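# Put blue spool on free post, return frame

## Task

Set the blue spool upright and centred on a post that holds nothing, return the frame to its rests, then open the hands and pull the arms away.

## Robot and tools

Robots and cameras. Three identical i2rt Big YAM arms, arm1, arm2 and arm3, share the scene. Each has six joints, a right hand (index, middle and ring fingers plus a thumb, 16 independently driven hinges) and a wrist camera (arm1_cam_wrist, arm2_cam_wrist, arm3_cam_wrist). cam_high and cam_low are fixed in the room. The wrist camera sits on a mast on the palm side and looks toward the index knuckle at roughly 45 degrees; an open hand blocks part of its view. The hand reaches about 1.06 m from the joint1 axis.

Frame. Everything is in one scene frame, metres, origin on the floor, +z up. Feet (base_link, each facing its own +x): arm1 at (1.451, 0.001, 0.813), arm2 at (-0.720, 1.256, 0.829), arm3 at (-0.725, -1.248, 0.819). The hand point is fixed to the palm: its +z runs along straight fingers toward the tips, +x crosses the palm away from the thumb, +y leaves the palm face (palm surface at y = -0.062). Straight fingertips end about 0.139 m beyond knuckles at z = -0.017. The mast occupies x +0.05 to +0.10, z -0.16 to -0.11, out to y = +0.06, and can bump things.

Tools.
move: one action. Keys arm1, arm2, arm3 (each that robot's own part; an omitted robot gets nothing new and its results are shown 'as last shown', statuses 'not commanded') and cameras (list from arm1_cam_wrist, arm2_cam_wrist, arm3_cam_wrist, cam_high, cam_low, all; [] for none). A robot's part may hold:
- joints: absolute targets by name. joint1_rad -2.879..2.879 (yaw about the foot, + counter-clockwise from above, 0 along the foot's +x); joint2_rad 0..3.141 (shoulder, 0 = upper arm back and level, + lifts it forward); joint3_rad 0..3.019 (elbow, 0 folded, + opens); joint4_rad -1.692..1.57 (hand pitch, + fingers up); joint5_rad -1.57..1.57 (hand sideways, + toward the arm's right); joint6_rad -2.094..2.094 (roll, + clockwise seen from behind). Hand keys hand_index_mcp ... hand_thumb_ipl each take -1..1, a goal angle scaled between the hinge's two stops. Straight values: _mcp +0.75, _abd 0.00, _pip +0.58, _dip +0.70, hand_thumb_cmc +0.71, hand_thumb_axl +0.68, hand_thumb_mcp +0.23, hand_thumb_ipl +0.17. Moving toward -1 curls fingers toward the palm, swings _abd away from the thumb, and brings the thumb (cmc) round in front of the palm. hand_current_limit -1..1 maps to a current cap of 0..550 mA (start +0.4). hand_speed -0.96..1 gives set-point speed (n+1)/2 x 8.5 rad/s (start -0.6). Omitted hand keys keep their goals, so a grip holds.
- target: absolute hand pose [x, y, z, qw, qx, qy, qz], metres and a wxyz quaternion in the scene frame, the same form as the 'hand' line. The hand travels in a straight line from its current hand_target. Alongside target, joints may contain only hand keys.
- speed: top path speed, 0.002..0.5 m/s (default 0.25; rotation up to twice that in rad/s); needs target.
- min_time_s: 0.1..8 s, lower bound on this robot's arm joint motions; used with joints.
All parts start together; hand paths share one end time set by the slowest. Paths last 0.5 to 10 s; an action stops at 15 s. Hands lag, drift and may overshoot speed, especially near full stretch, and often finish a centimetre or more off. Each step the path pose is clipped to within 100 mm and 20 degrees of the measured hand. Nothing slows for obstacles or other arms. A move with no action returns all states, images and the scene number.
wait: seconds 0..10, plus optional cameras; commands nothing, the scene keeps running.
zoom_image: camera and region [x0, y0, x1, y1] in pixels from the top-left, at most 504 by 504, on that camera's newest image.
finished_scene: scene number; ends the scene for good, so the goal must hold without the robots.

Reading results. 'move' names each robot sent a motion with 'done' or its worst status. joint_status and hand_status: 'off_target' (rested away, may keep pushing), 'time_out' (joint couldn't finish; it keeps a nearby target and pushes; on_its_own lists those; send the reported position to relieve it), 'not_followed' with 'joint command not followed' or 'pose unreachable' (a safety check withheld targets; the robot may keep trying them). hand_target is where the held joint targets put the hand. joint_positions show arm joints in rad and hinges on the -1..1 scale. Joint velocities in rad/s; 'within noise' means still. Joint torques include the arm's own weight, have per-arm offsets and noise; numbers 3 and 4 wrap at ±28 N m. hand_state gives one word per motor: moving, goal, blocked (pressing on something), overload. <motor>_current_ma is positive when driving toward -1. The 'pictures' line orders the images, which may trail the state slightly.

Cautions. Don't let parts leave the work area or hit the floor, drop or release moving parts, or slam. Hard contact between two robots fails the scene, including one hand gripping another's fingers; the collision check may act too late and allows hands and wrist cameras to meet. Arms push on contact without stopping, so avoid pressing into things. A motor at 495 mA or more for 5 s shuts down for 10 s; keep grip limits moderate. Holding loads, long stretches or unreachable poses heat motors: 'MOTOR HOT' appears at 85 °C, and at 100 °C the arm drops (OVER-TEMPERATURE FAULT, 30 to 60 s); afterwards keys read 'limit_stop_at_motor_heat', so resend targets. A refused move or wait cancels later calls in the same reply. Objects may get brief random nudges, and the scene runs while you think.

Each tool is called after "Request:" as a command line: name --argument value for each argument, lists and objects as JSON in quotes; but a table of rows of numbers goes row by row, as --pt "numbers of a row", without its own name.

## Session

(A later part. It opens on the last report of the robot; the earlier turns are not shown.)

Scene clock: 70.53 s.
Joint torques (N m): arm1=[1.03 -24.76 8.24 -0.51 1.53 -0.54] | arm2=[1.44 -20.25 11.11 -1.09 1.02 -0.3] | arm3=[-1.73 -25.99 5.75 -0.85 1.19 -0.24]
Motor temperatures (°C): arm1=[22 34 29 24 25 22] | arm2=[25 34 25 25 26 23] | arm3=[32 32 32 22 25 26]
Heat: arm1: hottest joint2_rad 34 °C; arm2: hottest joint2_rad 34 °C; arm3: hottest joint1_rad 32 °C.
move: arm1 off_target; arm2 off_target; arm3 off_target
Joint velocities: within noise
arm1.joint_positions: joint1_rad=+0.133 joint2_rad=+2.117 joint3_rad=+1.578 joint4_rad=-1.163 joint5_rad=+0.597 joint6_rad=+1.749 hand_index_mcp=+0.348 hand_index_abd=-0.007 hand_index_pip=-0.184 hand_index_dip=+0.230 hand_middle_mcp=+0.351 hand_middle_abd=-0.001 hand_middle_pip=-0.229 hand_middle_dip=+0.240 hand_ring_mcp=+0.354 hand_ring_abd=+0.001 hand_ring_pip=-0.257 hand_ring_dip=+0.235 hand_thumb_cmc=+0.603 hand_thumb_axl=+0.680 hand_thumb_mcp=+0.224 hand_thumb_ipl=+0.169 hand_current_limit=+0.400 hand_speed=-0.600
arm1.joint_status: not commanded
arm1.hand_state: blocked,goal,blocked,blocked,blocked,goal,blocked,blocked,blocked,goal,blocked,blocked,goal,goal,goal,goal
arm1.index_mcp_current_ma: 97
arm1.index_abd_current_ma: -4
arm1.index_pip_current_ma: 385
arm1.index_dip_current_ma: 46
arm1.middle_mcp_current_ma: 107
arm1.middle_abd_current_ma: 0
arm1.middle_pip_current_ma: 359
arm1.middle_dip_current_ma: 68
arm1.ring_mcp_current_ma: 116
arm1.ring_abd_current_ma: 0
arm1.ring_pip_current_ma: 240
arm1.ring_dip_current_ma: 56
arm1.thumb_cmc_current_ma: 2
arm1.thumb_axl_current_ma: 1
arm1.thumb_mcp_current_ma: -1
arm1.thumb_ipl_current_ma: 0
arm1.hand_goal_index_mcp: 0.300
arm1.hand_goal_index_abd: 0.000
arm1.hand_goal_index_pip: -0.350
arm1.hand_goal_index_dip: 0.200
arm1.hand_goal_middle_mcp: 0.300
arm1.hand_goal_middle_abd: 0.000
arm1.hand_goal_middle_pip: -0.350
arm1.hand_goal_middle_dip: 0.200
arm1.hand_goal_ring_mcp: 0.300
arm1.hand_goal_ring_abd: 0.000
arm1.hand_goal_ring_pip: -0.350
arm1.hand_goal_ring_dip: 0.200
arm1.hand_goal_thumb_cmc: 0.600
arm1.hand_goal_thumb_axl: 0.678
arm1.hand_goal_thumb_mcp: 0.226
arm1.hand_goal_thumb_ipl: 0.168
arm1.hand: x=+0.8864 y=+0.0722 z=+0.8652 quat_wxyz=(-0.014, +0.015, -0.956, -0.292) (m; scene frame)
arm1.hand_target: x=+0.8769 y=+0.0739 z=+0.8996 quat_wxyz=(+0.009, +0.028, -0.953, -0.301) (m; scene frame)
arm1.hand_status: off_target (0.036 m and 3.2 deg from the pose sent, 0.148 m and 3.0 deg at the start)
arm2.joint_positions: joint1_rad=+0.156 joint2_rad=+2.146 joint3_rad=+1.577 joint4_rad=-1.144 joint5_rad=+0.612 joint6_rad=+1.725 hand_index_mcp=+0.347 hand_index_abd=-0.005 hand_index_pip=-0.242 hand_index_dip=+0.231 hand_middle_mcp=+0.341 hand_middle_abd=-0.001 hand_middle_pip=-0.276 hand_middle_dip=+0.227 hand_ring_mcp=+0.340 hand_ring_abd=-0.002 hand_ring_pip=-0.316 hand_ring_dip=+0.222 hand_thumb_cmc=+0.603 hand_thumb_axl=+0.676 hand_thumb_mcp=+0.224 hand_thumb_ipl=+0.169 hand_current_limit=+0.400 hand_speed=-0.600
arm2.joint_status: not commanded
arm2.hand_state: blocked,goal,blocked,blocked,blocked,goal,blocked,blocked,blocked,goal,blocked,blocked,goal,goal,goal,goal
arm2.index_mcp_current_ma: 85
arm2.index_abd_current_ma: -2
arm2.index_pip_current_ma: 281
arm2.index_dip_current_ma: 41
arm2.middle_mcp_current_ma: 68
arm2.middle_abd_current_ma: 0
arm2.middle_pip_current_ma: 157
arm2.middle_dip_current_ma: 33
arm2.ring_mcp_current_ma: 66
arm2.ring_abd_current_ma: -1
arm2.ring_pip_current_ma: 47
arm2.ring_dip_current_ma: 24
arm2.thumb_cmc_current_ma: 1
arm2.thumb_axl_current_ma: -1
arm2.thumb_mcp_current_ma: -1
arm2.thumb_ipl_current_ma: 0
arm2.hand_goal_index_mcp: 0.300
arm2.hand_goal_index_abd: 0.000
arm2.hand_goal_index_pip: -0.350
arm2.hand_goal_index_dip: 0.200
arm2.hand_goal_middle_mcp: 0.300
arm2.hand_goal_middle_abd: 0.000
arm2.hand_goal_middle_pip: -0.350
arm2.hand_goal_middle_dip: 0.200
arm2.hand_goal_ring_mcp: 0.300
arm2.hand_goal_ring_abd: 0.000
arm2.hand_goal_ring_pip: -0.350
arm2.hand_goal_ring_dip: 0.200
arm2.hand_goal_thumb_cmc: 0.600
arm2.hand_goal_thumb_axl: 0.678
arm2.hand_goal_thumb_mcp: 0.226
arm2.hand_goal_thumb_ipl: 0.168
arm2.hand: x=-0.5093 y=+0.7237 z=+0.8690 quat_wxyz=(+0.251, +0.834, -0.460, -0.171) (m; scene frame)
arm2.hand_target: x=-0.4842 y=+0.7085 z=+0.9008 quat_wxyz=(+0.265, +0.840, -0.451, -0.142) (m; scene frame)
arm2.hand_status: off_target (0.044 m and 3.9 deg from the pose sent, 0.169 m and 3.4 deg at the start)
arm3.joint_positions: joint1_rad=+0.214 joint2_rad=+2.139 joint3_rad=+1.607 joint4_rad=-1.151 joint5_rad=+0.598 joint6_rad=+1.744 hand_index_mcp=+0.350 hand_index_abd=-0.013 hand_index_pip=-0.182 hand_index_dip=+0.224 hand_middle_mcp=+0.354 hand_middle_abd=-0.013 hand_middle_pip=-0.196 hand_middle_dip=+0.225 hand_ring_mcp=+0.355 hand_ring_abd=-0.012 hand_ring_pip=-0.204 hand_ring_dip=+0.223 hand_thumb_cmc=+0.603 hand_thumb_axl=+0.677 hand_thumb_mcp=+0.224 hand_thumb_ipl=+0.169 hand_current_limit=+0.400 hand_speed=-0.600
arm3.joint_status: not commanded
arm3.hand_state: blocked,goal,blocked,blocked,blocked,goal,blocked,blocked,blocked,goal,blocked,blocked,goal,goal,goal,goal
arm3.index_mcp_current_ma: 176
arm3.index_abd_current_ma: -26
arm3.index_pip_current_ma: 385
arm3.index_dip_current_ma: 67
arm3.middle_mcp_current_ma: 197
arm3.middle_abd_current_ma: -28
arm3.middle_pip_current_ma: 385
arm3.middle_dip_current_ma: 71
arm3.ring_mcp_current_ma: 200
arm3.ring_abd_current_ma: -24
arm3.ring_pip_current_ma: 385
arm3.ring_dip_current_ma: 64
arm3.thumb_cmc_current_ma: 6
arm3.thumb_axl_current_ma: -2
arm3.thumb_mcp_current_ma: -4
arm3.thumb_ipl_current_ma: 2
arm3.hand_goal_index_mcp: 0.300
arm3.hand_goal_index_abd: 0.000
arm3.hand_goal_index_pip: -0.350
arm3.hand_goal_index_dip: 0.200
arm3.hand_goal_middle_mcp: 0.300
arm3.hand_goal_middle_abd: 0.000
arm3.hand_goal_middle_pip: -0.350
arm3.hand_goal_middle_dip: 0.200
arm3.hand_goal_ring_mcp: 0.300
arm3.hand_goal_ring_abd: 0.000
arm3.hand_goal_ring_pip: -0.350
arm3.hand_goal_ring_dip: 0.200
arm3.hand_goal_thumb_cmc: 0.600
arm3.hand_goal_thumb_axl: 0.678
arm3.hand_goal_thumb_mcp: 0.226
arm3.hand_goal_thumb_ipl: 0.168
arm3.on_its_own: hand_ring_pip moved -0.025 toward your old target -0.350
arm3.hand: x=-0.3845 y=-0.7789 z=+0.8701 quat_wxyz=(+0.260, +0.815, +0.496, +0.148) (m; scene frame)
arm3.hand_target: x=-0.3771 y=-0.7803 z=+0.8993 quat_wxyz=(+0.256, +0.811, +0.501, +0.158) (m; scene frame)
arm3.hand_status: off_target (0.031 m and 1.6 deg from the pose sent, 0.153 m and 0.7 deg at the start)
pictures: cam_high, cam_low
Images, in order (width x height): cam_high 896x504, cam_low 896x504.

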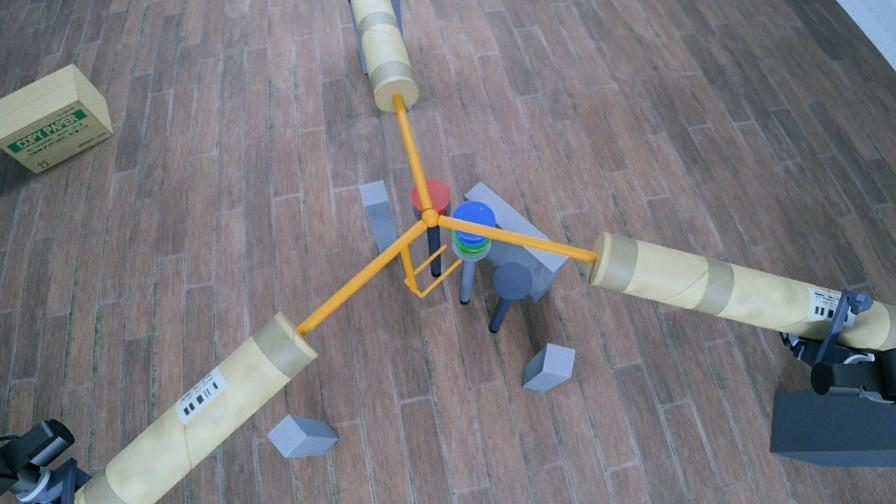

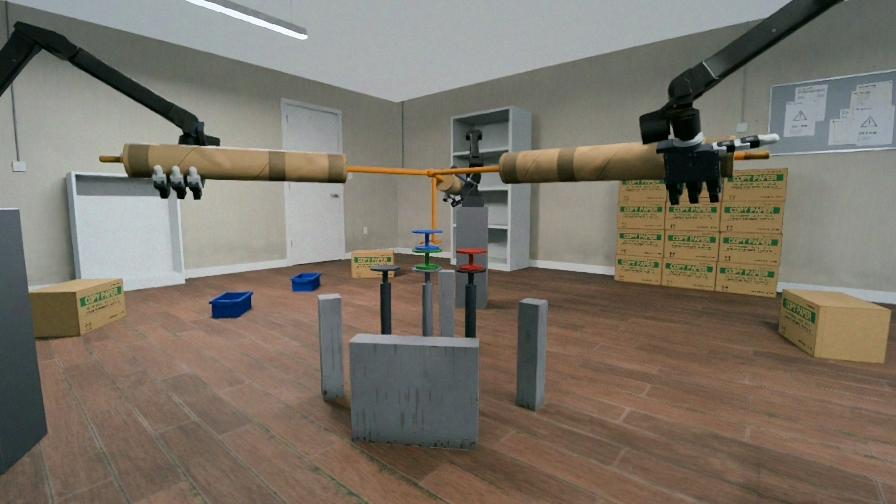

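Request:
move --arm1 '{"target":[0.920,0.031,0.919,-0.0092,-0.0291,0.9533,0.3006],"speed":0.08}' --arm2 '{"target":[-0.439,0.663,0.919,-0.2649,-0.8401,0.4514,0.1423],"speed":0.08}' --arm3 '{"target":[-0.333,-0.823,0.919,0.2557,0.811,0.5019,0.1583],"speed":0.08}' --cameras '["cam_high","cam_low"]'

Request:
zoom_image --camera "cam_low" --region '[408, 220, 448, 250]'

Request:
zoom_image --camera "cam_high" --region '[420, 190, 510, 270]'

Scene clock: 74.20 s.
Joint torques (N m): arm1=[1.38 -23.12 7.84 -1.02 1.24 -0.45] | arm2=[1.38 -23.12 12.51 -0.7 1.03 -0.17] | arm3=[-1.67 -25.23 6.38 -0.38 1.13 -0.28]
Motor temperatures (°C): arm1=[22 34 29 24 26 22] | arm2=[25 35 26 25 26 23] | arm3=[32 32 32 22 25 26]
Heat: arm1: hottest joint2_rad 34 °C; arm2: hottest joint2_rad 35 °C; arm3: hottest joint1_rad 32 °C.
move: arm1 off_target; arm2 off_target; arm3 off_target
Joint velocities: within noise
arm1.joint_positions: joint1_rad=+0.216 joint2_rad=+2.023 joint3_rad=+1.482 joint4_rad=-1.210 joint5_rad=+0.593 joint6_rad=+1.849 hand_index_mcp=+0.348 hand_index_abd=-0.002 hand_index_pip=-0.233 hand_index_dip=+0.231 hand_middle_mcp=+0.351 hand_middle_abd=+0.001 hand_middle_pip=-0.265 hand_middle_dip=+0.240 hand_ring_mcp=+0.355 hand_ring_abd=+0.001 hand_ring_pip=-0.284 hand_ring_dip=+0.225 hand_thumb_cmc=+0.603 hand_thumb_axl=+0.680 hand_thumb_mcp=+0.224 hand_thumb_ipl=+0.169 hand_current_limit=+0.400 hand_speed=-0.600
arm1.joint_status: not commanded
arm1.hand_state: blocked,goal,blocked,blocked,blocked,goal,blocked,blocked,blocked,goal,blocked,blocked,goal,goal,goal,goal
arm1.index_mcp_current_ma: 97
arm1.index_abd_current_ma: 0
arm1.index_pip_current_ma: 341
arm1.index_dip_current_ma: 46
arm1.middle_mcp_current_ma: 109
arm1.middle_abd_current_ma: 0
arm1.middle_pip_current_ma: 210
arm1.middle_dip_current_ma: 68
arm1.ring_mcp_current_ma: 121
arm1.ring_abd_current_ma: 0
arm1.ring_pip_current_ma: 144
arm1.ring_dip_current_ma: 34
arm1.thumb_cmc_current_ma: 2
arm1.thumb_axl_current_ma: 1
arm1.thumb_mcp_current_ma: -1
arm1.thumb_ipl_current_ma: 0
arm1.hand_goal_index_mcp: 0.300
arm1.hand_goal_index_abd: 0.000
arm1.hand_goal_index_pip: -0.350
arm1.hand_goal_index_dip: 0.200
arm1.hand_goal_middle_mcp: 0.300
arm1.hand_goal_middle_abd: 0.000
arm1.hand_goal_middle_pip: -0.350
arm1.hand_goal_middle_dip: 0.200
arm1.hand_goal_ring_mcp: 0.300
arm1.hand_goal_ring_abd: 0.000
arm1.hand_goal_ring_pip: -0.350
arm1.hand_goal_ring_dip: 0.200
arm1.hand_goal_thumb_cmc: 0.600
arm1.hand_goal_thumb_axl: 0.678
arm1.hand_goal_thumb_mcp: 0.226
arm1.hand_goal_thumb_ipl: 0.168
arm1.on_its_own: hand_index_pip moved -0.048 toward your old target -0.350; hand_middle_pip moved -0.037 toward your old target -0.350; hand_ring_pip moved -0.027 toward your old target -0.350
arm1.hand: x=+0.9266 y=+0.0328 z=+0.8896 quat_wxyz=(-0.009, +0.014, -0.955, -0.296) (m; scene frame)
arm1.hand_target: x=+0.9205 y=+0.0311 z=+0.9185 quat_wxyz=(+0.009, +0.028, -0.953, -0.301) (m; scene frame)
arm1.hand_status: off_target (0.030 m and 2.8 deg from the pose sent, 0.076 m and 3.2 deg at the start)
arm2.joint_positions: joint1_rad=+0.156 joint2_rad=+2.286 joint3_rad=+1.864 joint4_rad=-1.315 joint5_rad=+0.608 joint6_rad=+1.725 hand_index_mcp=+0.350 hand_index_abd=-0.005 hand_index_pip=-0.244 hand_index_dip=+0.231 hand_middle_mcp=+0.341 hand_middle_abd=-0.001 hand_middle_pip=-0.286 hand_middle_dip=+0.227 hand_ring_mcp=+0.334 hand_ring_abd=-0.002 hand_ring_pip=-0.326 hand_ring_dip=+0.214 hand_thumb_cmc=+0.603 hand_thumb_axl=+0.676 hand_thumb_mcp=+0.224 hand_thumb_ipl=+0.169 hand_current_limit=+0.400 hand_speed=-0.600
arm2.joint_status: not commanded
arm2.hand_state: blocked,goal,blocked,blocked,blocked,goal,blocked,blocked,blocked,goal,blocked,goal,goal,goal,goal,goal
arm2.index_mcp_current_ma: 95
arm2.index_abd_current_ma: -2
arm2.index_pip_current_ma: 272
arm2.index_dip_current_ma: 41
arm2.middle_mcp_current_ma: 68
arm2.middle_abd_current_ma: 0
arm2.middle_pip_current_ma: 126
arm2.middle_dip_current_ma: 33
arm2.ring_mcp_current_ma: 51
arm2.ring_abd_current_ma: -1
arm2.ring_pip_current_ma: 27
arm2.ring_dip_current_ma: 12
arm2.thumb_cmc_current_ma: 1
arm2.thumb_axl_current_ma: -1
arm2.thumb_mcp_current_ma: -1
arm2.thumb_ipl_current_ma: 0
arm2.hand_goal_index_mcp: 0.300
arm2.hand_goal_index_abd: 0.000
arm2.hand_goal_index_pip: -0.350
arm2.hand_goal_index_dip: 0.200
arm2.hand_goal_middle_mcp: 0.300
arm2.hand_goal_middle_abd: 0.000
arm2.hand_goal_middle_pip: -0.350
arm2.hand_goal_middle_dip: 0.200
arm2.hand_goal_ring_mcp: 0.300
arm2.hand_goal_ring_abd: 0.000
arm2.hand_goal_ring_pip: -0.350
arm2.hand_goal_ring_dip: 0.200
arm2.hand_goal_thumb_cmc: 0.600
arm2.hand_goal_thumb_axl: 0.678
arm2.hand_goal_thumb_mcp: 0.226
arm2.hand_goal_thumb_ipl: 0.168
arm2.hand: x=-0.4719 y=+0.6777 z=+0.8794 quat_wxyz=(+0.245, +0.836, -0.456, -0.182) (m; scene frame)
arm2.hand_target: x=-0.4411 y=+0.6665 z=+0.9197 quat_wxyz=(+0.265, +0.840, -0.451, -0.142) (m; scene frame)
arm2.hand_status: off_target (0.054 m and 5.1 deg from the pose sent, 0.106 m and 3.9 deg at the start)
arm3.joint_positions: joint1_rad=+0.118 joint2_rad=+2.052 joint3_rad=+1.506 joint4_rad=-1.089 joint5_rad=+0.605 joint6_rad=+1.631 hand_index_mcp=+0.349 hand_index_abd=-0.012 hand_index_pip=-0.185 hand_index_dip=+0.224 hand_middle_mcp=+0.354 hand_middle_abd=-0.012 hand_middle_pip=-0.208 hand_middle_dip=+0.226 hand_ring_mcp=+0.352 hand_ring_abd=-0.010 hand_ring_pip=-0.218 hand_ring_dip=+0.224 hand_thumb_cmc=+0.603 hand_thumb_axl=+0.677 hand_thumb_mcp=+0.224 hand_thumb_ipl=+0.169 hand_current_limit=+0.400 hand_speed=-0.600
arm3.joint_status: not commanded
arm3.hand_state: blocked,goal,blocked,blocked,blocked,goal,blocked,blocked,blocked,goal,blocked,blocked,goal,goal,goal,goal
arm3.index_mcp_current_ma: 174
arm3.index_abd_current_ma: -24
arm3.index_pip_current_ma: 385
arm3.index_dip_current_ma: 69
arm3.middle_mcp_current_ma: 195
arm3.middle_abd_current_ma: -25
arm3.middle_pip_current_ma: 385
arm3.middle_dip_current_ma: 73
arm3.ring_mcp_current_ma: 186
arm3.ring_abd_current_ma: -20
arm3.ring_pip_current_ma: 385
arm3.ring_dip_current_ma: 67
arm3.thumb_cmc_current_ma: 6
arm3.thumb_axl_current_ma: -2
arm3.thumb_mcp_current_ma: -4
arm3.thumb_ipl_current_ma: 2
arm3.hand_goal_index_mcp: 0.300
arm3.hand_goal_index_abd: 0.000
arm3.hand_goal_index_pip: -0.350
arm3.hand_goal_index_dip: 0.200
arm3.hand_goal_middle_mcp: 0.300
arm3.hand_goal_middle_abd: 0.000
arm3.hand_goal_middle_pip: -0.350
arm3.hand_goal_middle_dip: 0.200
arm3.hand_goal_ring_mcp: 0.300
arm3.hand_goal_ring_abd: 0.000
arm3.hand_goal_ring_pip: -0.350
arm3.hand_goal_ring_dip: 0.200
arm3.hand_goal_thumb_cmc: 0.600
arm3.hand_goal_thumb_axl: 0.678
arm3.hand_goal_thumb_mcp: 0.226
arm3.hand_goal_thumb_ipl: 0.168
arm3.hand: x=-0.3423 y=-0.8252 z=+0.8873 quat_wxyz=(+0.264, +0.815, +0.496, +0.141) (m; scene frame)
arm3.hand_target: x=-0.3334 y=-0.8236 z=+0.9186 quat_wxyz=(+0.257, +0.811, +0.501, +0.158) (m; scene frame)
arm3.hand_status: off_target (0.033 m and 2.3 deg from the pose sent, 0.084 m and 1.6 deg at the start)
pictures: cam_high, cam_low
Images, in order (width x height): cam_high 896x504, cam_low 896x504.

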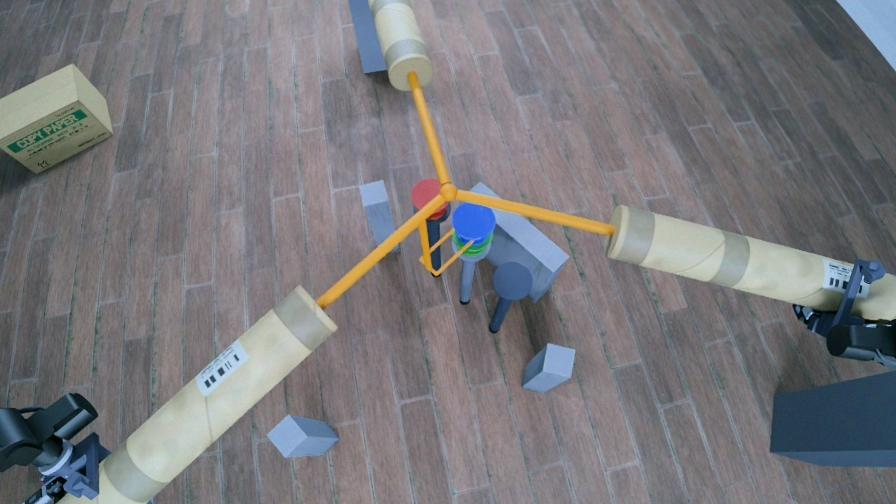

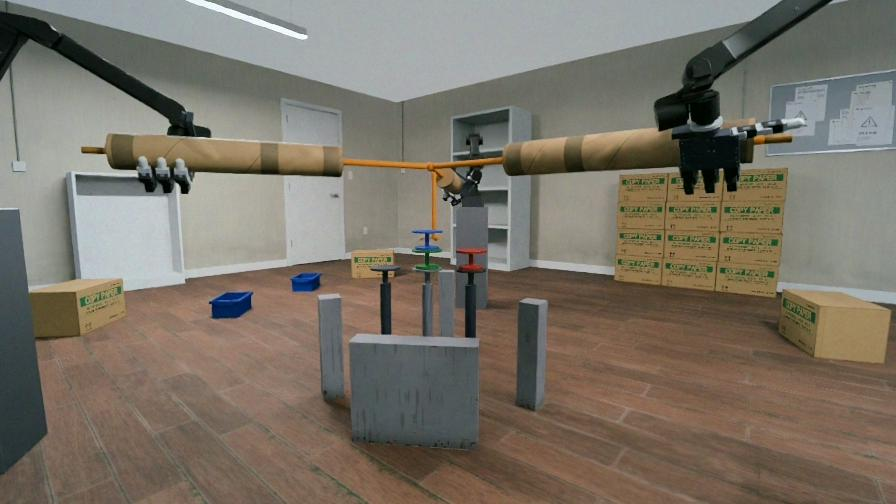

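Scaled by 12.600 from the camera's 896x504 image, which has a finer 1280x720 frame.

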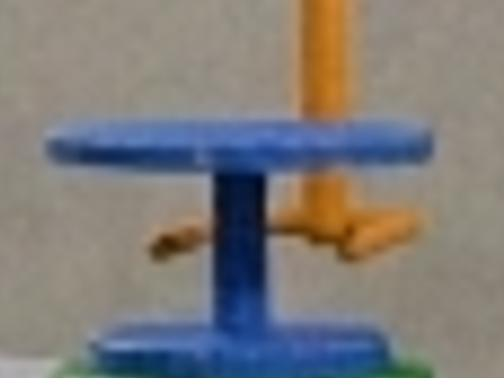

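Scaled by 5.600 from the camera's 896x504 image, which has a finer 1280x720 frame.

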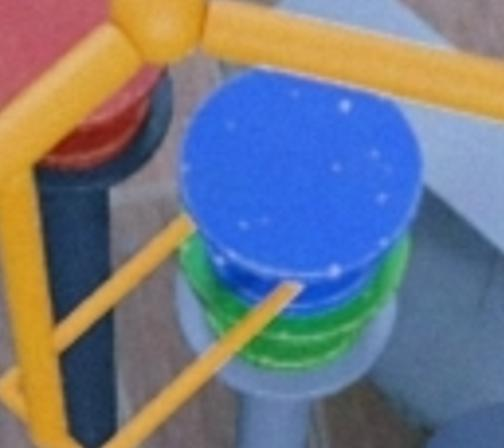

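Request:
move --arm1 '{"target":[0.9636,-0.036,0.919,-0.0092,-0.0291,0.9533,0.3006],"speed":0.08}' --arm2 '{"target":[-0.3954,0.596,0.929,-0.2649,-0.8401,0.4514,0.1423],"speed":0.08}' --arm3 '{"target":[-0.2894,-0.890,0.919,0.2557,0.811,0.5019,0.1583],"speed":0.08}' --cameras '["cam_high","cam_low"]'

Request:
zoom_image --camera "cam_low" --region '[408, 220, 448, 250]'

Request:
zoom_image --camera "cam_high" --region '[420, 190, 510, 270]'

Scene clock: 76.77 s.
Joint torques (N m): arm1=[1.08 -22.53 7.66 -1.21 1.4 -0.52] | arm2=[0.73 -26.46 13.71 -0.54 1.13 -0.36] | arm3=[-1.67 -23.65 6.5 -0.08 0.99 -0.31]
Motor temperatures (°C): arm1=[22 34 29 24 27 22] | arm2=[25 35 27 25 26 23] | arm3=[32 32 32 22 25 26]
Heat: arm1: hottest joint2_rad 34 °C; arm2: hottest joint2_rad 35 °C; arm3: hottest joint1_rad 32 °C.
move: arm1 off_target; arm2 off_target; arm3 off_target
Joint velocities: within noise
arm1.joint_positions: joint1_rad=+0.364 joint2_rad=+1.998 joint3_rad=+1.430 joint4_rad=-1.281 joint5_rad=+0.561 joint6_rad=+2.024 hand_index_mcp=+0.348 hand_index_abd=+0.000 hand_index_pip=-0.249 hand_index_dip=+0.231 hand_middle_mcp=+0.351 hand_middle_abd=+0.002 hand_middle_pip=-0.279 hand_middle_dip=+0.240 hand_ring_mcp=+0.355 hand_ring_abd=+0.001 hand_ring_pip=-0.294 hand_ring_dip=+0.222 hand_thumb_cmc=+0.603 hand_thumb_axl=+0.680 hand_thumb_mcp=+0.224 hand_thumb_ipl=+0.169 hand_current_limit=+0.400 hand_speed=-0.600
arm1.joint_status: not commanded
arm1.hand_state: blocked,goal,blocked,blocked,blocked,goal,blocked,blocked,blocked,goal,blocked,blocked,goal,goal,goal,goal
arm1.index_mcp_current_ma: 97
arm1.index_abd_current_ma: 0
arm1.index_pip_current_ma: 271
arm1.index_dip_current_ma: 46
arm1.middle_mcp_current_ma: 109
arm1.middle_abd_current_ma: 1
arm1.middle_pip_current_ma: 161
arm1.middle_dip_current_ma: 68
arm1.ring_mcp_current_ma: 121
arm1.ring_abd_current_ma: 0
arm1.ring_pip_current_ma: 114
arm1.ring_dip_current_ma: 28
arm1.thumb_cmc_current_ma: 2
arm1.thumb_axl_current_ma: 1
arm1.thumb_mcp_current_ma: -1
arm1.thumb_ipl_current_ma: 0
arm1.hand_goal_index_mcp: 0.300
arm1.hand_goal_index_abd: 0.000
arm1.hand_goal_index_pip: -0.350
arm1.hand_goal_index_dip: 0.200
arm1.hand_goal_middle_mcp: 0.300
arm1.hand_goal_middle_abd: 0.000
arm1.hand_goal_middle_pip: -0.350
arm1.hand_goal_middle_dip: 0.200
arm1.hand_goal_ring_mcp: 0.300
arm1.hand_goal_ring_abd: 0.000
arm1.hand_goal_ring_pip: -0.350
arm1.hand_goal_ring_dip: 0.200
arm1.hand_goal_thumb_cmc: 0.600
arm1.hand_goal_thumb_axl: 0.678
arm1.hand_goal_thumb_mcp: 0.226
arm1.hand_goal_thumb_ipl: 0.168
arm1.hand: x=+0.9724 y=-0.0381 z=+0.8901 quat_wxyz=(-0.010, +0.014, -0.955, -0.297) (m; scene frame)
arm1.hand_target: x=+0.9643 y=-0.0360 z=+0.9184 quat_wxyz=(+0.009, +0.028, -0.953, -0.301) (m; scene frame)
arm1.hand_status: off_target (0.030 m and 2.9 deg from the pose sent, 0.084 m and 2.8 deg at the start)
arm2.joint_positions: joint1_rad=+0.152 joint2_rad=+2.571 joint3_rad=+2.406 joint4_rad=-1.578 joint5_rad=+0.608 joint6_rad=+1.725 hand_index_mcp=+0.357 hand_index_abd=+0.001 hand_index_pip=-0.246 hand_index_dip=+0.231 hand_middle_mcp=+0.342 hand_middle_abd=+0.000 hand_middle_pip=-0.289 hand_middle_dip=+0.227 hand_ring_mcp=+0.332 hand_ring_abd=-0.002 hand_ring_pip=-0.329 hand_ring_dip=+0.212 hand_thumb_cmc=+0.603 hand_thumb_axl=+0.676 hand_thumb_mcp=+0.224 hand_thumb_ipl=+0.169 hand_current_limit=+0.400 hand_speed=-0.600
arm2.joint_status: not commanded
arm2.hand_state: blocked,goal,blocked,blocked,blocked,goal,blocked,blocked,blocked,goal,blocked,goal,goal,goal,goal,goal
arm2.index_mcp_current_ma: 114
arm2.index_abd_current_ma: 0
arm2.index_pip_current_ma: 264
arm2.index_dip_current_ma: 41
arm2.middle_mcp_current_ma: 72
arm2.middle_abd_current_ma: 0
arm2.middle_pip_current_ma: 117
arm2.middle_dip_current_ma: 33
arm2.ring_mcp_current_ma: 48
arm2.ring_abd_current_ma: 0
arm2.ring_pip_current_ma: 22
arm2.ring_dip_current_ma: 10
arm2.thumb_cmc_current_ma: 1
arm2.thumb_axl_current_ma: -1
arm2.thumb_mcp_current_ma: -1
arm2.thumb_ipl_current_ma: 0
arm2.hand_goal_index_mcp: 0.300
arm2.hand_goal_index_abd: 0.000
arm2.hand_goal_index_pip: -0.350
arm2.hand_goal_index_dip: 0.200
arm2.hand_goal_middle_mcp: 0.300
arm2.hand_goal_middle_abd: 0.000
arm2.hand_goal_middle_pip: -0.350
arm2.hand_goal_middle_dip: 0.200
arm2.hand_goal_ring_mcp: 0.300
arm2.hand_goal_ring_abd: 0.000
arm2.hand_goal_ring_pip: -0.350
arm2.hand_goal_ring_dip: 0.200
arm2.hand_goal_thumb_cmc: 0.600
arm2.hand_goal_thumb_axl: 0.678
arm2.hand_goal_thumb_mcp: 0.226
arm2.hand_goal_thumb_ipl: 0.168
arm2.hand: x=-0.4228 y=+0.6117 z=+0.8793 quat_wxyz=(+0.243, +0.835, -0.457, -0.185) (m; scene frame)
arm2.hand_target: x=-0.3984 y=+0.6010 z=+0.9297 quat_wxyz=(+0.266, +0.840, -0.451, -0.141) (m; scene frame)
arm2.hand_status: off_target (0.059 m and 5.5 deg from the pose sent, 0.122 m and 5.1 deg at the start)
arm3.joint_positions: joint1_rad=-0.010 joint2_rad=+1.953 joint3_rad=+1.343 joint4_rad=-0.943 joint5_rad=+0.604 joint6_rad=+1.480 hand_index_mcp=+0.343 hand_index_abd=-0.008 hand_index_pip=-0.187 hand_index_dip=+0.229 hand_middle_mcp=+0.348 hand_middle_abd=-0.009 hand_middle_pip=-0.208 hand_middle_dip=+0.231 hand_ring_mcp=+0.348 hand_ring_abd=-0.007 hand_ring_pip=-0.219 hand_ring_dip=+0.229 hand_thumb_cmc=+0.603 hand_thumb_axl=+0.677 hand_thumb_mcp=+0.224 hand_thumb_ipl=+0.169 hand_current_limit=+0.400 hand_speed=-0.600
arm3.joint_status: not commanded
arm3.hand_state: blocked,goal,blocked,blocked,blocked,goal,blocked,blocked,blocked,goal,blocked,blocked,goal,goal,goal,goal
arm3.index_mcp_current_ma: 147
arm3.index_abd_current_ma: -14
arm3.index_pip_current_ma: 385
arm3.index_dip_current_ma: 85
arm3.middle_mcp_current_ma: 167
arm3.middle_abd_current_ma: -17
arm3.middle_pip_current_ma: 385
arm3.middle_dip_current_ma: 94
arm3.ring_mcp_current_ma: 168
arm3.ring_abd_current_ma: -12
arm3.ring_pip_current_ma: 385
arm3.ring_dip_current_ma: 85
arm3.thumb_cmc_current_ma: 6
arm3.thumb_axl_current_ma: -2
arm3.thumb_mcp_current_ma: -4
arm3.thumb_ipl_current_ma: 2
arm3.hand_goal_index_mcp: 0.300
arm3.hand_goal_index_abd: 0.000
arm3.hand_goal_index_pip: -0.350
arm3.hand_goal_index_dip: 0.200
arm3.hand_goal_middle_mcp: 0.300
arm3.hand_goal_middle_abd: 0.000
arm3.hand_goal_middle_pip: -0.350
arm3.hand_goal_middle_dip: 0.200
arm3.hand_goal_ring_mcp: 0.300
arm3.hand_goal_ring_abd: 0.000
arm3.hand_goal_ring_pip: -0.350
arm3.hand_goal_ring_dip: 0.200
arm3.hand_goal_thumb_cmc: 0.600
arm3.hand_goal_thumb_axl: 0.678
arm3.hand_goal_thumb_mcp: 0.226
arm3.hand_goal_thumb_ipl: 0.168
arm3.hand: x=-0.2991 y=-0.8936 z=+0.8884 quat_wxyz=(+0.263, +0.816, +0.496, +0.138) (m; scene frame)
arm3.hand_target: x=-0.2899 y=-0.8907 z=+0.9187 quat_wxyz=(+0.257, +0.811, +0.501, +0.158) (m; scene frame)
arm3.hand_status: off_target (0.032 m and 2.6 deg from the pose sent, 0.090 m and 2.3 deg at the start)
pictures: cam_high, cam_low
Images, in order (width x height): cam_high 896x504, cam_low 896x504.

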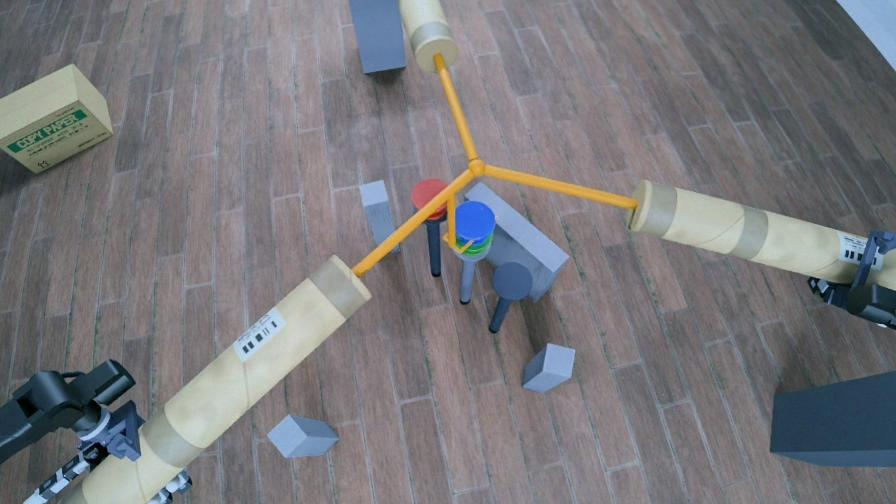

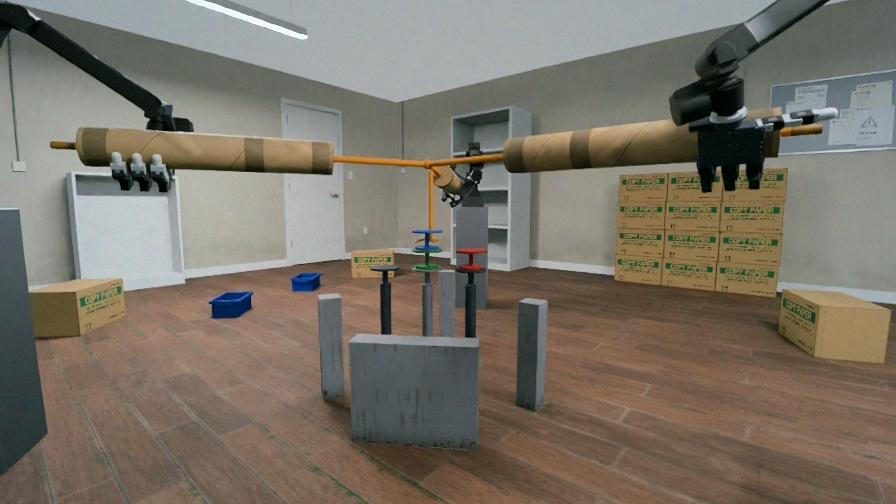

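Scaled by 12.600 from the camera's 896x504 image, which has a finer 1280x720 frame.

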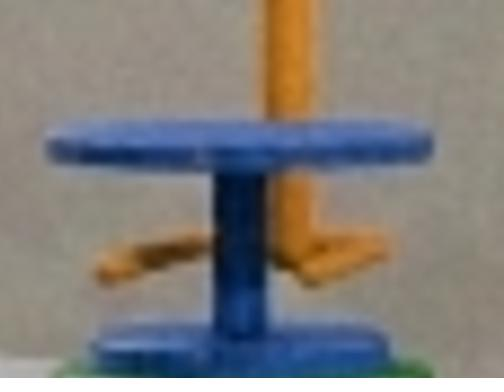

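Scaled by 5.600 from the camera's 896x504 image, which has a finer 1280x720 frame.

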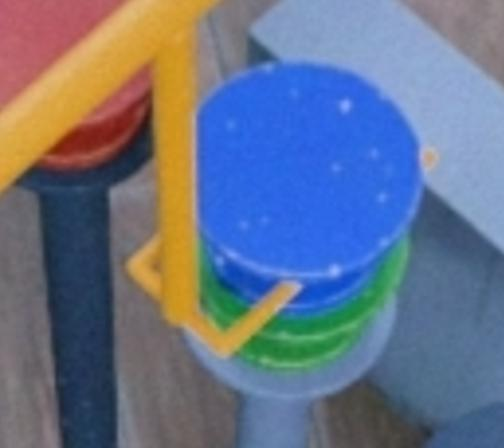

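Request:
move --arm1 '{"target":[0.9636,-0.036,0.989,-0.0092,-0.0291,0.9533,0.3006],"speed":0.06}' --arm2 '{"target":[-0.3954,0.596,0.999,-0.2649,-0.8401,0.4514,0.1423],"speed":0.06}' --arm3 '{"target":[-0.2894,-0.890,0.989,0.2557,0.811,0.5019,0.1583],"speed":0.06}' --cameras '["cam_high","cam_low"]'

Request:
zoom_image --camera "cam_low" --region '[398, 200, 458, 250]'

Request:
zoom_image --camera "cam_high" --region '[420, 190, 510, 270]'

Scene clock: 79.03 s.
Joint torques (N m): arm1=[0.38 -20.25 12.21 -2.15 1.32 -0.43] | arm2=[1.08 -28.57 13.38 -0.85 1.28 -0.48] | arm3=[-0.79 -22.89 9.44 -1.68 0.97 -0.13]
Motor temperatures (°C): arm1=[22 34 29 24 27 22] | arm2=[25 36 27 25 27 23] | arm3=[32 32 32 22 25 26]
Heat: arm1: hottest joint2_rad 34 °C; arm2: hottest joint2_rad 36 °C; arm3: hottest joint1_rad 32 °C.
move: arm1 off_target; arm2 off_target; arm3 off_target
Joint velocities: within noise
arm1.joint_positions: joint1_rad=+0.374 joint2_rad=+1.908 joint3_rad=+1.461 joint4_rad=-1.405 joint5_rad=+0.565 joint6_rad=+2.022 hand_index_mcp=+0.348 hand_index_abd=-0.001 hand_index_pip=-0.269 hand_index_dip=+0.231 hand_middle_mcp=+0.350 hand_middle_abd=+0.001 hand_middle_pip=-0.288 hand_middle_dip=+0.237 hand_ring_mcp=+0.352 hand_ring_abd=+0.000 hand_ring_pip=-0.294 hand_ring_dip=+0.220 hand_thumb_cmc=+0.603 hand_thumb_axl=+0.680 hand_thumb_mcp=+0.224 hand_thumb_ipl=+0.169 hand_current_limit=+0.400 hand_speed=-0.600
arm1.joint_status: not commanded
arm1.hand_state: blocked,goal,blocked,blocked,blocked,goal,blocked,blocked,blocked,goal,blocked,goal,goal,goal,goal,goal
arm1.index_mcp_current_ma: 97
arm1.index_abd_current_ma: 0
arm1.index_pip_current_ma: 197
arm1.index_dip_current_ma: 46
arm1.middle_mcp_current_ma: 103
arm1.middle_abd_current_ma: 0
arm1.middle_pip_current_ma: 133
arm1.middle_dip_current_ma: 62
arm1.ring_mcp_current_ma: 110
arm1.ring_abd_current_ma: 0
arm1.ring_pip_current_ma: 112
arm1.ring_dip_current_ma: 23
arm1.thumb_cmc_current_ma: 2
arm1.thumb_axl_current_ma: 1
arm1.thumb_mcp_current_ma: -1
arm1.thumb_ipl_current_ma: 0
arm1.hand_goal_index_mcp: 0.300
arm1.hand_goal_index_abd: 0.000
arm1.hand_goal_index_pip: -0.350
arm1.hand_goal_index_dip: 0.200
arm1.hand_goal_middle_mcp: 0.300
arm1.hand_goal_middle_abd: 0.000
arm1.hand_goal_middle_pip: -0.350
arm1.hand_goal_middle_dip: 0.200
arm1.hand_goal_ring_mcp: 0.300
arm1.hand_goal_ring_abd: 0.000
arm1.hand_goal_ring_pip: -0.350
arm1.hand_goal_ring_dip: 0.200
arm1.hand_goal_thumb_cmc: 0.600
arm1.hand_goal_thumb_axl: 0.678
arm1.hand_goal_thumb_mcp: 0.226
arm1.hand_goal_thumb_ipl: 0.168
arm1.hand: x=+0.9788 y=-0.0383 z=+0.9496 quat_wxyz=(-0.010, +0.020, -0.954, -0.300) (m; scene frame)
arm1.hand_target: x=+0.9658 y=-0.0356 z=+0.9883 quat_wxyz=(+0.010, +0.029, -0.953, -0.301) (m; scene frame)
arm1.hand_status: off_target (0.042 m and 2.4 deg from the pose sent, 0.099 m and 2.9 deg at the start)
arm2.joint_positions: joint1_rad=+0.152 joint2_rad=+2.566 joint3_rad=+2.509 joint4_rad=-1.687 joint5_rad=+0.609 joint6_rad=+1.727 hand_index_mcp=+0.369 hand_index_abd=-0.003 hand_index_pip=-0.246 hand_index_dip=+0.232 hand_middle_mcp=+0.350 hand_middle_abd=+0.000 hand_middle_pip=-0.289 hand_middle_dip=+0.227 hand_ring_mcp=+0.334 hand_ring_abd=-0.002 hand_ring_pip=-0.327 hand_ring_dip=+0.212 hand_thumb_cmc=+0.603 hand_thumb_axl=+0.676 hand_thumb_mcp=+0.224 hand_thumb_ipl=+0.169 hand_current_limit=+0.400 hand_speed=-0.600
arm2.joint_status: not commanded
arm2.hand_state: blocked,goal,blocked,blocked,blocked,goal,blocked,blocked,blocked,goal,blocked,goal,goal,goal,goal,goal
arm2.index_mcp_current_ma: 154
arm2.index_abd_current_ma: -1
arm2.index_pip_current_ma: 264
arm2.index_dip_current_ma: 44
arm2.middle_mcp_current_ma: 93
arm2.middle_abd_current_ma: 0
arm2.middle_pip_current_ma: 117
arm2.middle_dip_current_ma: 33
arm2.ring_mcp_current_ma: 51
arm2.ring_abd_current_ma: 0
arm2.ring_pip_current_ma: 25
arm2.ring_dip_current_ma: 10
arm2.thumb_cmc_current_ma: 1
arm2.thumb_axl_current_ma: -1
arm2.thumb_mcp_current_ma: -1
arm2.thumb_ipl_current_ma: 0
arm2.hand_goal_index_mcp: 0.300
arm2.hand_goal_index_abd: 0.000
arm2.hand_goal_index_pip: -0.350
arm2.hand_goal_index_dip: 0.200
arm2.hand_goal_middle_mcp: 0.300
arm2.hand_goal_middle_abd: 0.000
arm2.hand_goal_middle_pip: -0.350
arm2.hand_goal_middle_dip: 0.200
arm2.hand_goal_ring_mcp: 0.300
arm2.hand_goal_ring_abd: 0.000
arm2.hand_goal_ring_pip: -0.350
arm2.hand_goal_ring_dip: 0.200
arm2.hand_goal_thumb_cmc: 0.600
arm2.hand_goal_thumb_axl: 0.678
arm2.hand_goal_thumb_mcp: 0.226
arm2.hand_goal_thumb_ipl: 0.168
arm2.hand: x=-0.4208 y=+0.6086 z=+0.9224 quat_wxyz=(+0.243, +0.835, -0.457, -0.185) (m; scene frame)
arm2.hand_target: x=-0.4002 y=+0.6029 z=+0.9979 quat_wxyz=(+0.271, +0.842, -0.447, -0.133) (m; scene frame)
arm2.hand_status: off_target (0.082 m and 5.6 deg from the pose sent, 0.124 m and 5.5 deg at the start; a joint's target at an end of its range on 24 of 55 steps)
arm3.joint_positions: joint1_rad=-0.021 joint2_rad=+1.865 joint3_rad=+1.385 joint4_rad=-1.061 joint5_rad=+0.604 joint6_rad=+1.459 hand_index_mcp=+0.342 hand_index_abd=-0.009 hand_index_pip=-0.193 hand_index_dip=+0.229 hand_middle_mcp=+0.347 hand_middle_abd=-0.009 hand_middle_pip=-0.209 hand_middle_dip=+0.231 hand_ring_mcp=+0.348 hand_ring_abd=-0.008 hand_ring_pip=-0.220 hand_ring_dip=+0.234 hand_thumb_cmc=+0.603 hand_thumb_axl=+0.677 hand_thumb_mcp=+0.224 hand_thumb_ipl=+0.169 hand_current_limit=+0.400 hand_speed=-0.600
arm3.joint_status: not commanded
arm3.hand_state: blocked,goal,blocked,blocked,blocked,goal,blocked,blocked,blocked,goal,blocked,blocked,goal,goal,goal,goal
arm3.index_mcp_current_ma: 142
arm3.index_abd_current_ma: -17
arm3.index_pip_current_ma: 385
arm3.index_dip_current_ma: 85
arm3.middle_mcp_current_ma: 163
arm3.middle_abd_current_ma: -18
arm3.middle_pip_current_ma: 385
arm3.middle_dip_current_ma: 94
arm3.ring_mcp_current_ma: 168
arm3.ring_abd_current_ma: -16
arm3.ring_pip_current_ma: 385
arm3.ring_dip_current_ma: 102
arm3.thumb_cmc_current_ma: 6
arm3.thumb_axl_current_ma: -2
arm3.thumb_mcp_current_ma: -4
arm3.thumb_ipl_current_ma: 2
arm3.hand_goal_index_mcp: 0.300
arm3.hand_goal_index_abd: 0.000
arm3.hand_goal_index_pip: -0.350
arm3.hand_goal_index_dip: 0.200
arm3.hand_goal_middle_mcp: 0.300
arm3.hand_goal_middle_abd: 0.000
arm3.hand_goal_middle_pip: -0.350
arm3.hand_goal_middle_dip: 0.200
arm3.hand_goal_ring_mcp: 0.300
arm3.hand_goal_ring_abd: 0.000
arm3.hand_goal_ring_pip: -0.350
arm3.hand_goal_ring_dip: 0.200
arm3.hand_goal_thumb_cmc: 0.600
arm3.hand_goal_thumb_axl: 0.678
arm3.hand_goal_thumb_mcp: 0.226
arm3.hand_goal_thumb_ipl: 0.168
arm3.hand: x=-0.2948 y=-0.8989 z=+0.9472 quat_wxyz=(+0.264, +0.815, +0.498, +0.139) (m; scene frame)
arm3.hand_target: x=-0.2901 y=-0.8914 z=+0.9884 quat_wxyz=(+0.256, +0.811, +0.502, +0.159) (m; scene frame)
arm3.hand_status: off_target (0.043 m and 2.5 deg from the pose sent, 0.101 m and 2.6 deg at the start)
pictures: cam_high, cam_low
Images, in order (width x height): cam_high 896x504, cam_low 896x504.

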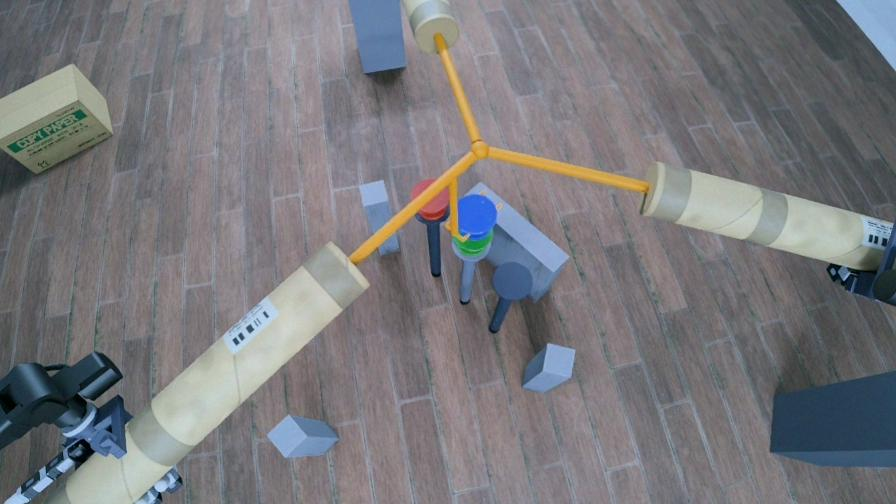

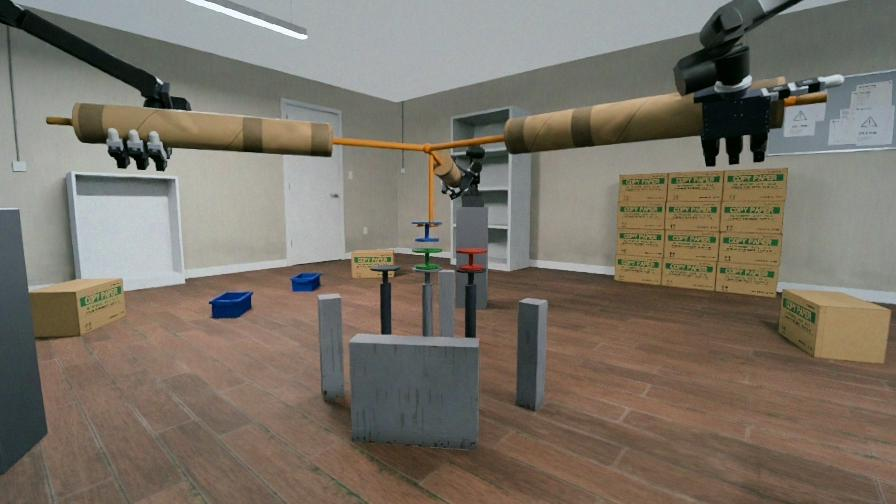

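Scaled by 8.400 from the camera's 896x504 image, which has a finer 1280x720 frame.

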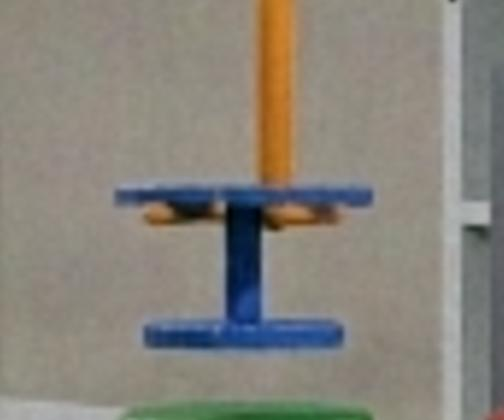

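Scaled by 5.600 from the camera's 896x504 image, which has a finer 1280x720 frame.

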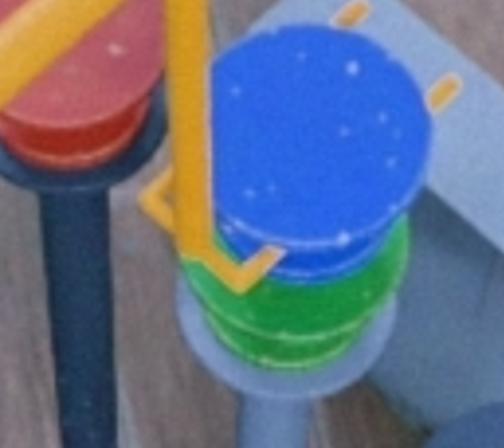

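Request:
move --arm1 '{"target":[0.828,-0.120,0.989,-0.0092,-0.0291,0.9533,0.3006],"speed":0.07}' --arm2 '{"target":[-0.531,0.512,0.989,-0.2649,-0.8401,0.4514,0.1423],"speed":0.07}' --arm3 '{"target":[-0.425,-0.974,0.989,0.2557,0.811,0.5019,0.1583],"speed":0.07}' --cameras '["cam_high","cam_low"]'

Request:
zoom_image --camera "cam_low" --region '[350, 200, 450, 280]'

Request:
zoom_image --camera "cam_high" --region '[450, 220, 560, 320]'

Scene clock: 82.80 s.
Joint torques (N m): arm1=[1.49 -23.77 15.43 -1.5 1.32 -0.76] | arm2=[0.91 -28.81 10.74 0.32 0.65 -0.53] | arm3=[0.73 -17.32 6.76 -1.01 1.37 0.15]
Motor temperatures (°C): arm1=[22 34 30 24 27 22] | arm2=[25 37 28 25 27 23] | arm3=[32 32 33 22 25 26]
Heat: arm1: hottest joint2_rad 34 °C; arm2: hottest joint2_rad 37 °C; arm3: hottest joint3_rad 33 °C.
move: arm1 off_target; arm2 off_target; arm3 off_target
Joint velocities: within noise
arm1.joint_positions: joint1_rad=+0.403 joint2_rad=+2.291 joint3_rad=+2.125 joint4_rad=-1.671 joint5_rad=+0.563 joint6_rad=+2.049 hand_index_mcp=+0.350 hand_index_abd=-0.001 hand_index_pip=-0.287 hand_index_dip=+0.228 hand_middle_mcp=+0.349 hand_middle_abd=+0.001 hand_middle_pip=-0.297 hand_middle_dip=+0.231 hand_ring_mcp=+0.348 hand_ring_abd=+0.003 hand_ring_pip=-0.304 hand_ring_dip=+0.219 hand_thumb_cmc=+0.603 hand_thumb_axl=+0.680 hand_thumb_mcp=+0.224 hand_thumb_ipl=+0.169 hand_current_limit=+0.400 hand_speed=-0.600
arm1.joint_status: not commanded
arm1.hand_state: blocked,goal,blocked,blocked,blocked,goal,blocked,blocked,blocked,goal,blocked,goal,goal,goal,goal,goal
arm1.index_mcp_current_ma: 104
arm1.index_abd_current_ma: 0
arm1.index_pip_current_ma: 134
arm1.index_dip_current_ma: 41
arm1.middle_mcp_current_ma: 101
arm1.middle_abd_current_ma: 0
arm1.middle_pip_current_ma: 104
arm1.middle_dip_current_ma: 47
arm1.ring_mcp_current_ma: 98
arm1.ring_abd_current_ma: 1
arm1.ring_pip_current_ma: 83
arm1.ring_dip_current_ma: 22
arm1.thumb_cmc_current_ma: 2
arm1.thumb_axl_current_ma: 1
arm1.thumb_mcp_current_ma: -1
arm1.thumb_ipl_current_ma: 0
arm1.hand_goal_index_mcp: 0.300
arm1.hand_goal_index_abd: 0.000
arm1.hand_goal_index_pip: -0.350
arm1.hand_goal_index_dip: 0.200
arm1.hand_goal_middle_mcp: 0.300
arm1.hand_goal_middle_abd: 0.000
arm1.hand_goal_middle_pip: -0.350
arm1.hand_goal_middle_dip: 0.200
arm1.hand_goal_ring_mcp: 0.300
arm1.hand_goal_ring_abd: 0.000
arm1.hand_goal_ring_pip: -0.350
arm1.hand_goal_ring_dip: 0.200
arm1.hand_goal_thumb_cmc: 0.600
arm1.hand_goal_thumb_axl: 0.678
arm1.hand_goal_thumb_mcp: 0.226
arm1.hand_goal_thumb_ipl: 0.168
arm1.hand: x=+0.8504 y=-0.1145 z=+0.9546 quat_wxyz=(+0.005, +0.019, -0.955, -0.296) (m; scene frame)
arm1.hand_target: x=+0.8321 y=-0.1190 z=+0.9890 quat_wxyz=(+0.032, +0.039, -0.954, -0.294) (m; scene frame)
arm1.hand_status: off_target (0.041 m and 1.4 deg from the pose sent, 0.176 m and 2.4 deg at the start; a joint's target at an end of its range on 28 of 89 steps)
arm2.joint_positions: joint1_rad=-0.056 joint2_rad=+2.522 joint3_rad=+2.455 joint4_rad=-1.530 joint5_rad=+0.621 joint6_rad=+1.488 hand_index_mcp=+0.366 hand_index_abd=-0.001 hand_index_pip=-0.246 hand_index_dip=+0.249 hand_middle_mcp=+0.350 hand_middle_abd=+0.000 hand_middle_pip=-0.289 hand_middle_dip=+0.227 hand_ring_mcp=+0.335 hand_ring_abd=-0.001 hand_ring_pip=-0.329 hand_ring_dip=+0.208 hand_thumb_cmc=+0.603 hand_thumb_axl=+0.676 hand_thumb_mcp=+0.224 hand_thumb_ipl=+0.169 hand_current_limit=+0.400 hand_speed=-0.600
arm2.joint_status: not commanded
arm2.hand_state: blocked,goal,blocked,blocked,blocked,goal,blocked,blocked,blocked,goal,blocked,goal,goal,goal,goal,goal
arm2.index_mcp_current_ma: 144
arm2.index_abd_current_ma: 0
arm2.index_pip_current_ma: 264
arm2.index_dip_current_ma: 83
arm2.middle_mcp_current_ma: 93
arm2.middle_abd_current_ma: 0
arm2.middle_pip_current_ma: 117
arm2.middle_dip_current_ma: 33
arm2.ring_mcp_current_ma: 53
arm2.ring_abd_current_ma: 0
arm2.ring_pip_current_ma: 22
arm2.ring_dip_current_ma: 5
arm2.thumb_cmc_current_ma: 1
arm2.thumb_axl_current_ma: -1
arm2.thumb_mcp_current_ma: -1
arm2.thumb_ipl_current_ma: 0
arm2.hand_goal_index_mcp: 0.300
arm2.hand_goal_index_abd: 0.000
arm2.hand_goal_index_pip: -0.350
arm2.hand_goal_index_dip: 0.200
arm2.hand_goal_middle_mcp: 0.300
arm2.hand_goal_middle_abd: 0.000
arm2.hand_goal_middle_pip: -0.350
arm2.hand_goal_middle_dip: 0.200
arm2.hand_goal_ring_mcp: 0.300
arm2.hand_goal_ring_abd: 0.000
arm2.hand_goal_ring_pip: -0.350
arm2.hand_goal_ring_dip: 0.200
arm2.hand_goal_thumb_cmc: 0.600
arm2.hand_goal_thumb_axl: 0.678
arm2.hand_goal_thumb_mcp: 0.226
arm2.hand_goal_thumb_ipl: 0.168
arm2.hand: x=-0.5502 y=+0.5242 z=+0.9296 quat_wxyz=(+0.241, +0.832, -0.465, -0.181) (m; scene frame)
arm2.hand_target: x=-0.5327 y=+0.5163 z=+0.9889 quat_wxyz=(+0.266, +0.840, -0.452, -0.143) (m; scene frame)
arm2.hand_status: off_target (0.064 m and 5.5 deg from the pose sent, 0.161 m and 5.6 deg at the start)
arm3.joint_positions: joint1_rad=+0.128 joint2_rad=+1.554 joint3_rad=+1.020 joint4_rad=-1.111 joint5_rad=+0.596 joint6_rad=+1.634 hand_index_mcp=+0.342 hand_index_abd=-0.006 hand_index_pip=-0.195 hand_index_dip=+0.229 hand_middle_mcp=+0.347 hand_middle_abd=-0.007 hand_middle_pip=-0.211 hand_middle_dip=+0.231 hand_ring_mcp=+0.348 hand_ring_abd=-0.006 hand_ring_pip=-0.220 hand_ring_dip=+0.234 hand_thumb_cmc=+0.603 hand_thumb_axl=+0.677 hand_thumb_mcp=+0.224 hand_thumb_ipl=+0.169 hand_current_limit=+0.400 hand_speed=-0.600
arm3.joint_status: not commanded
arm3.hand_state: blocked,goal,blocked,blocked,blocked,goal,blocked,blocked,blocked,goal,blocked,blocked,goal,goal,goal,goal
arm3.index_mcp_current_ma: 142
arm3.index_abd_current_ma: -11
arm3.index_pip_current_ma: 385
arm3.index_dip_current_ma: 85
arm3.middle_mcp_current_ma: 163
arm3.middle_abd_current_ma: -12
arm3.middle_pip_current_ma: 385
arm3.middle_dip_current_ma: 94
arm3.ring_mcp_current_ma: 169
arm3.ring_abd_current_ma: -12
arm3.ring_pip_current_ma: 385
arm3.ring_dip_current_ma: 102
arm3.thumb_cmc_current_ma: 6
arm3.thumb_axl_current_ma: -2
arm3.thumb_mcp_current_ma: -4
arm3.thumb_ipl_current_ma: 2
arm3.hand_goal_index_mcp: 0.300
arm3.hand_goal_index_abd: 0.000
arm3.hand_goal_index_pip: -0.350
arm3.hand_goal_index_dip: 0.200
arm3.hand_goal_middle_mcp: 0.300
arm3.hand_goal_middle_abd: 0.000
arm3.hand_goal_middle_pip: -0.350
arm3.hand_goal_middle_dip: 0.200
arm3.hand_goal_ring_mcp: 0.300
arm3.hand_goal_ring_abd: 0.000
arm3.hand_goal_ring_pip: -0.350
arm3.hand_goal_ring_dip: 0.200
arm3.hand_goal_thumb_cmc: 0.600
arm3.hand_goal_thumb_axl: 0.678
arm3.hand_goal_thumb_mcp: 0.226
arm3.hand_goal_thumb_ipl: 0.168
arm3.hand: x=-0.4195 y=-0.9788 z=+0.9661 quat_wxyz=(+0.262, +0.814, +0.501, +0.136) (m; scene frame)
arm3.hand_target: x=-0.4246 y=-0.9744 z=+0.9881 quat_wxyz=(+0.255, +0.811, +0.502, +0.158) (m; scene frame)
arm3.hand_status: off_target (0.024 m and 2.6 deg from the pose sent, 0.156 m and 2.5 deg at the start)
pictures: cam_high, cam_low
Images, in order (width x height): cam_high 896x504, cam_low 896x504.

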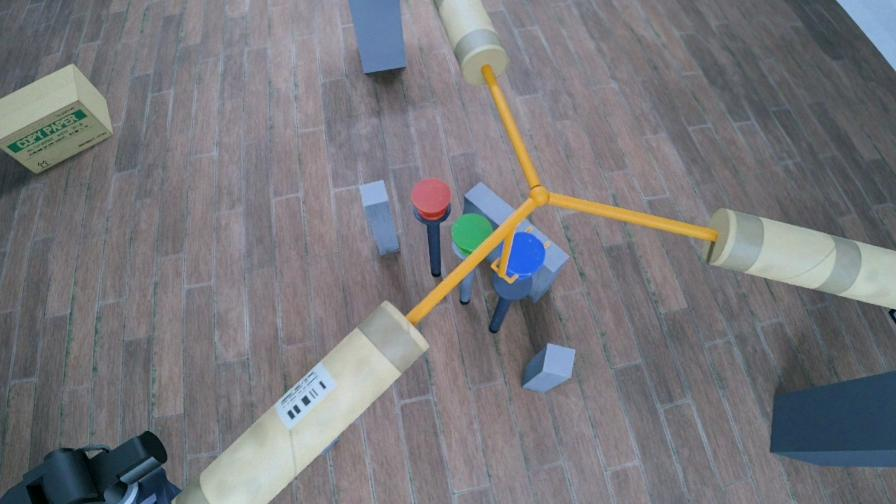

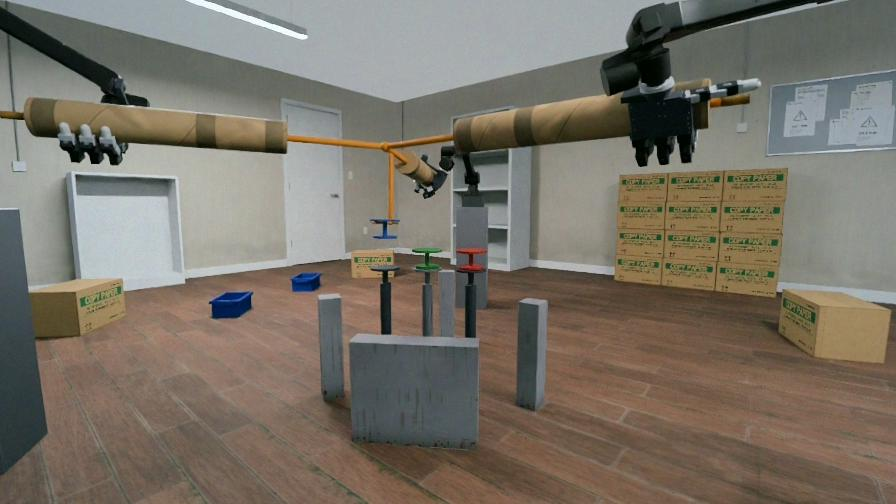

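Scaled by 5.040 from the camera's 896x504 image, which has a finer 1280x720 frame.

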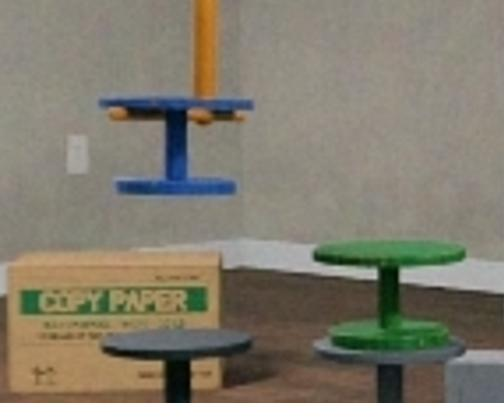

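Scaled by 4.582 from the camera's 896x504 image, which has a finer 1280x720 frame.

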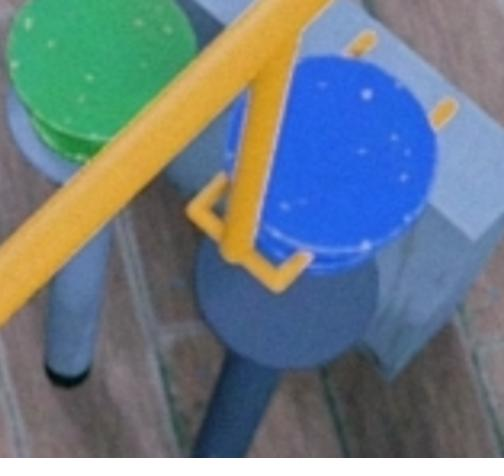

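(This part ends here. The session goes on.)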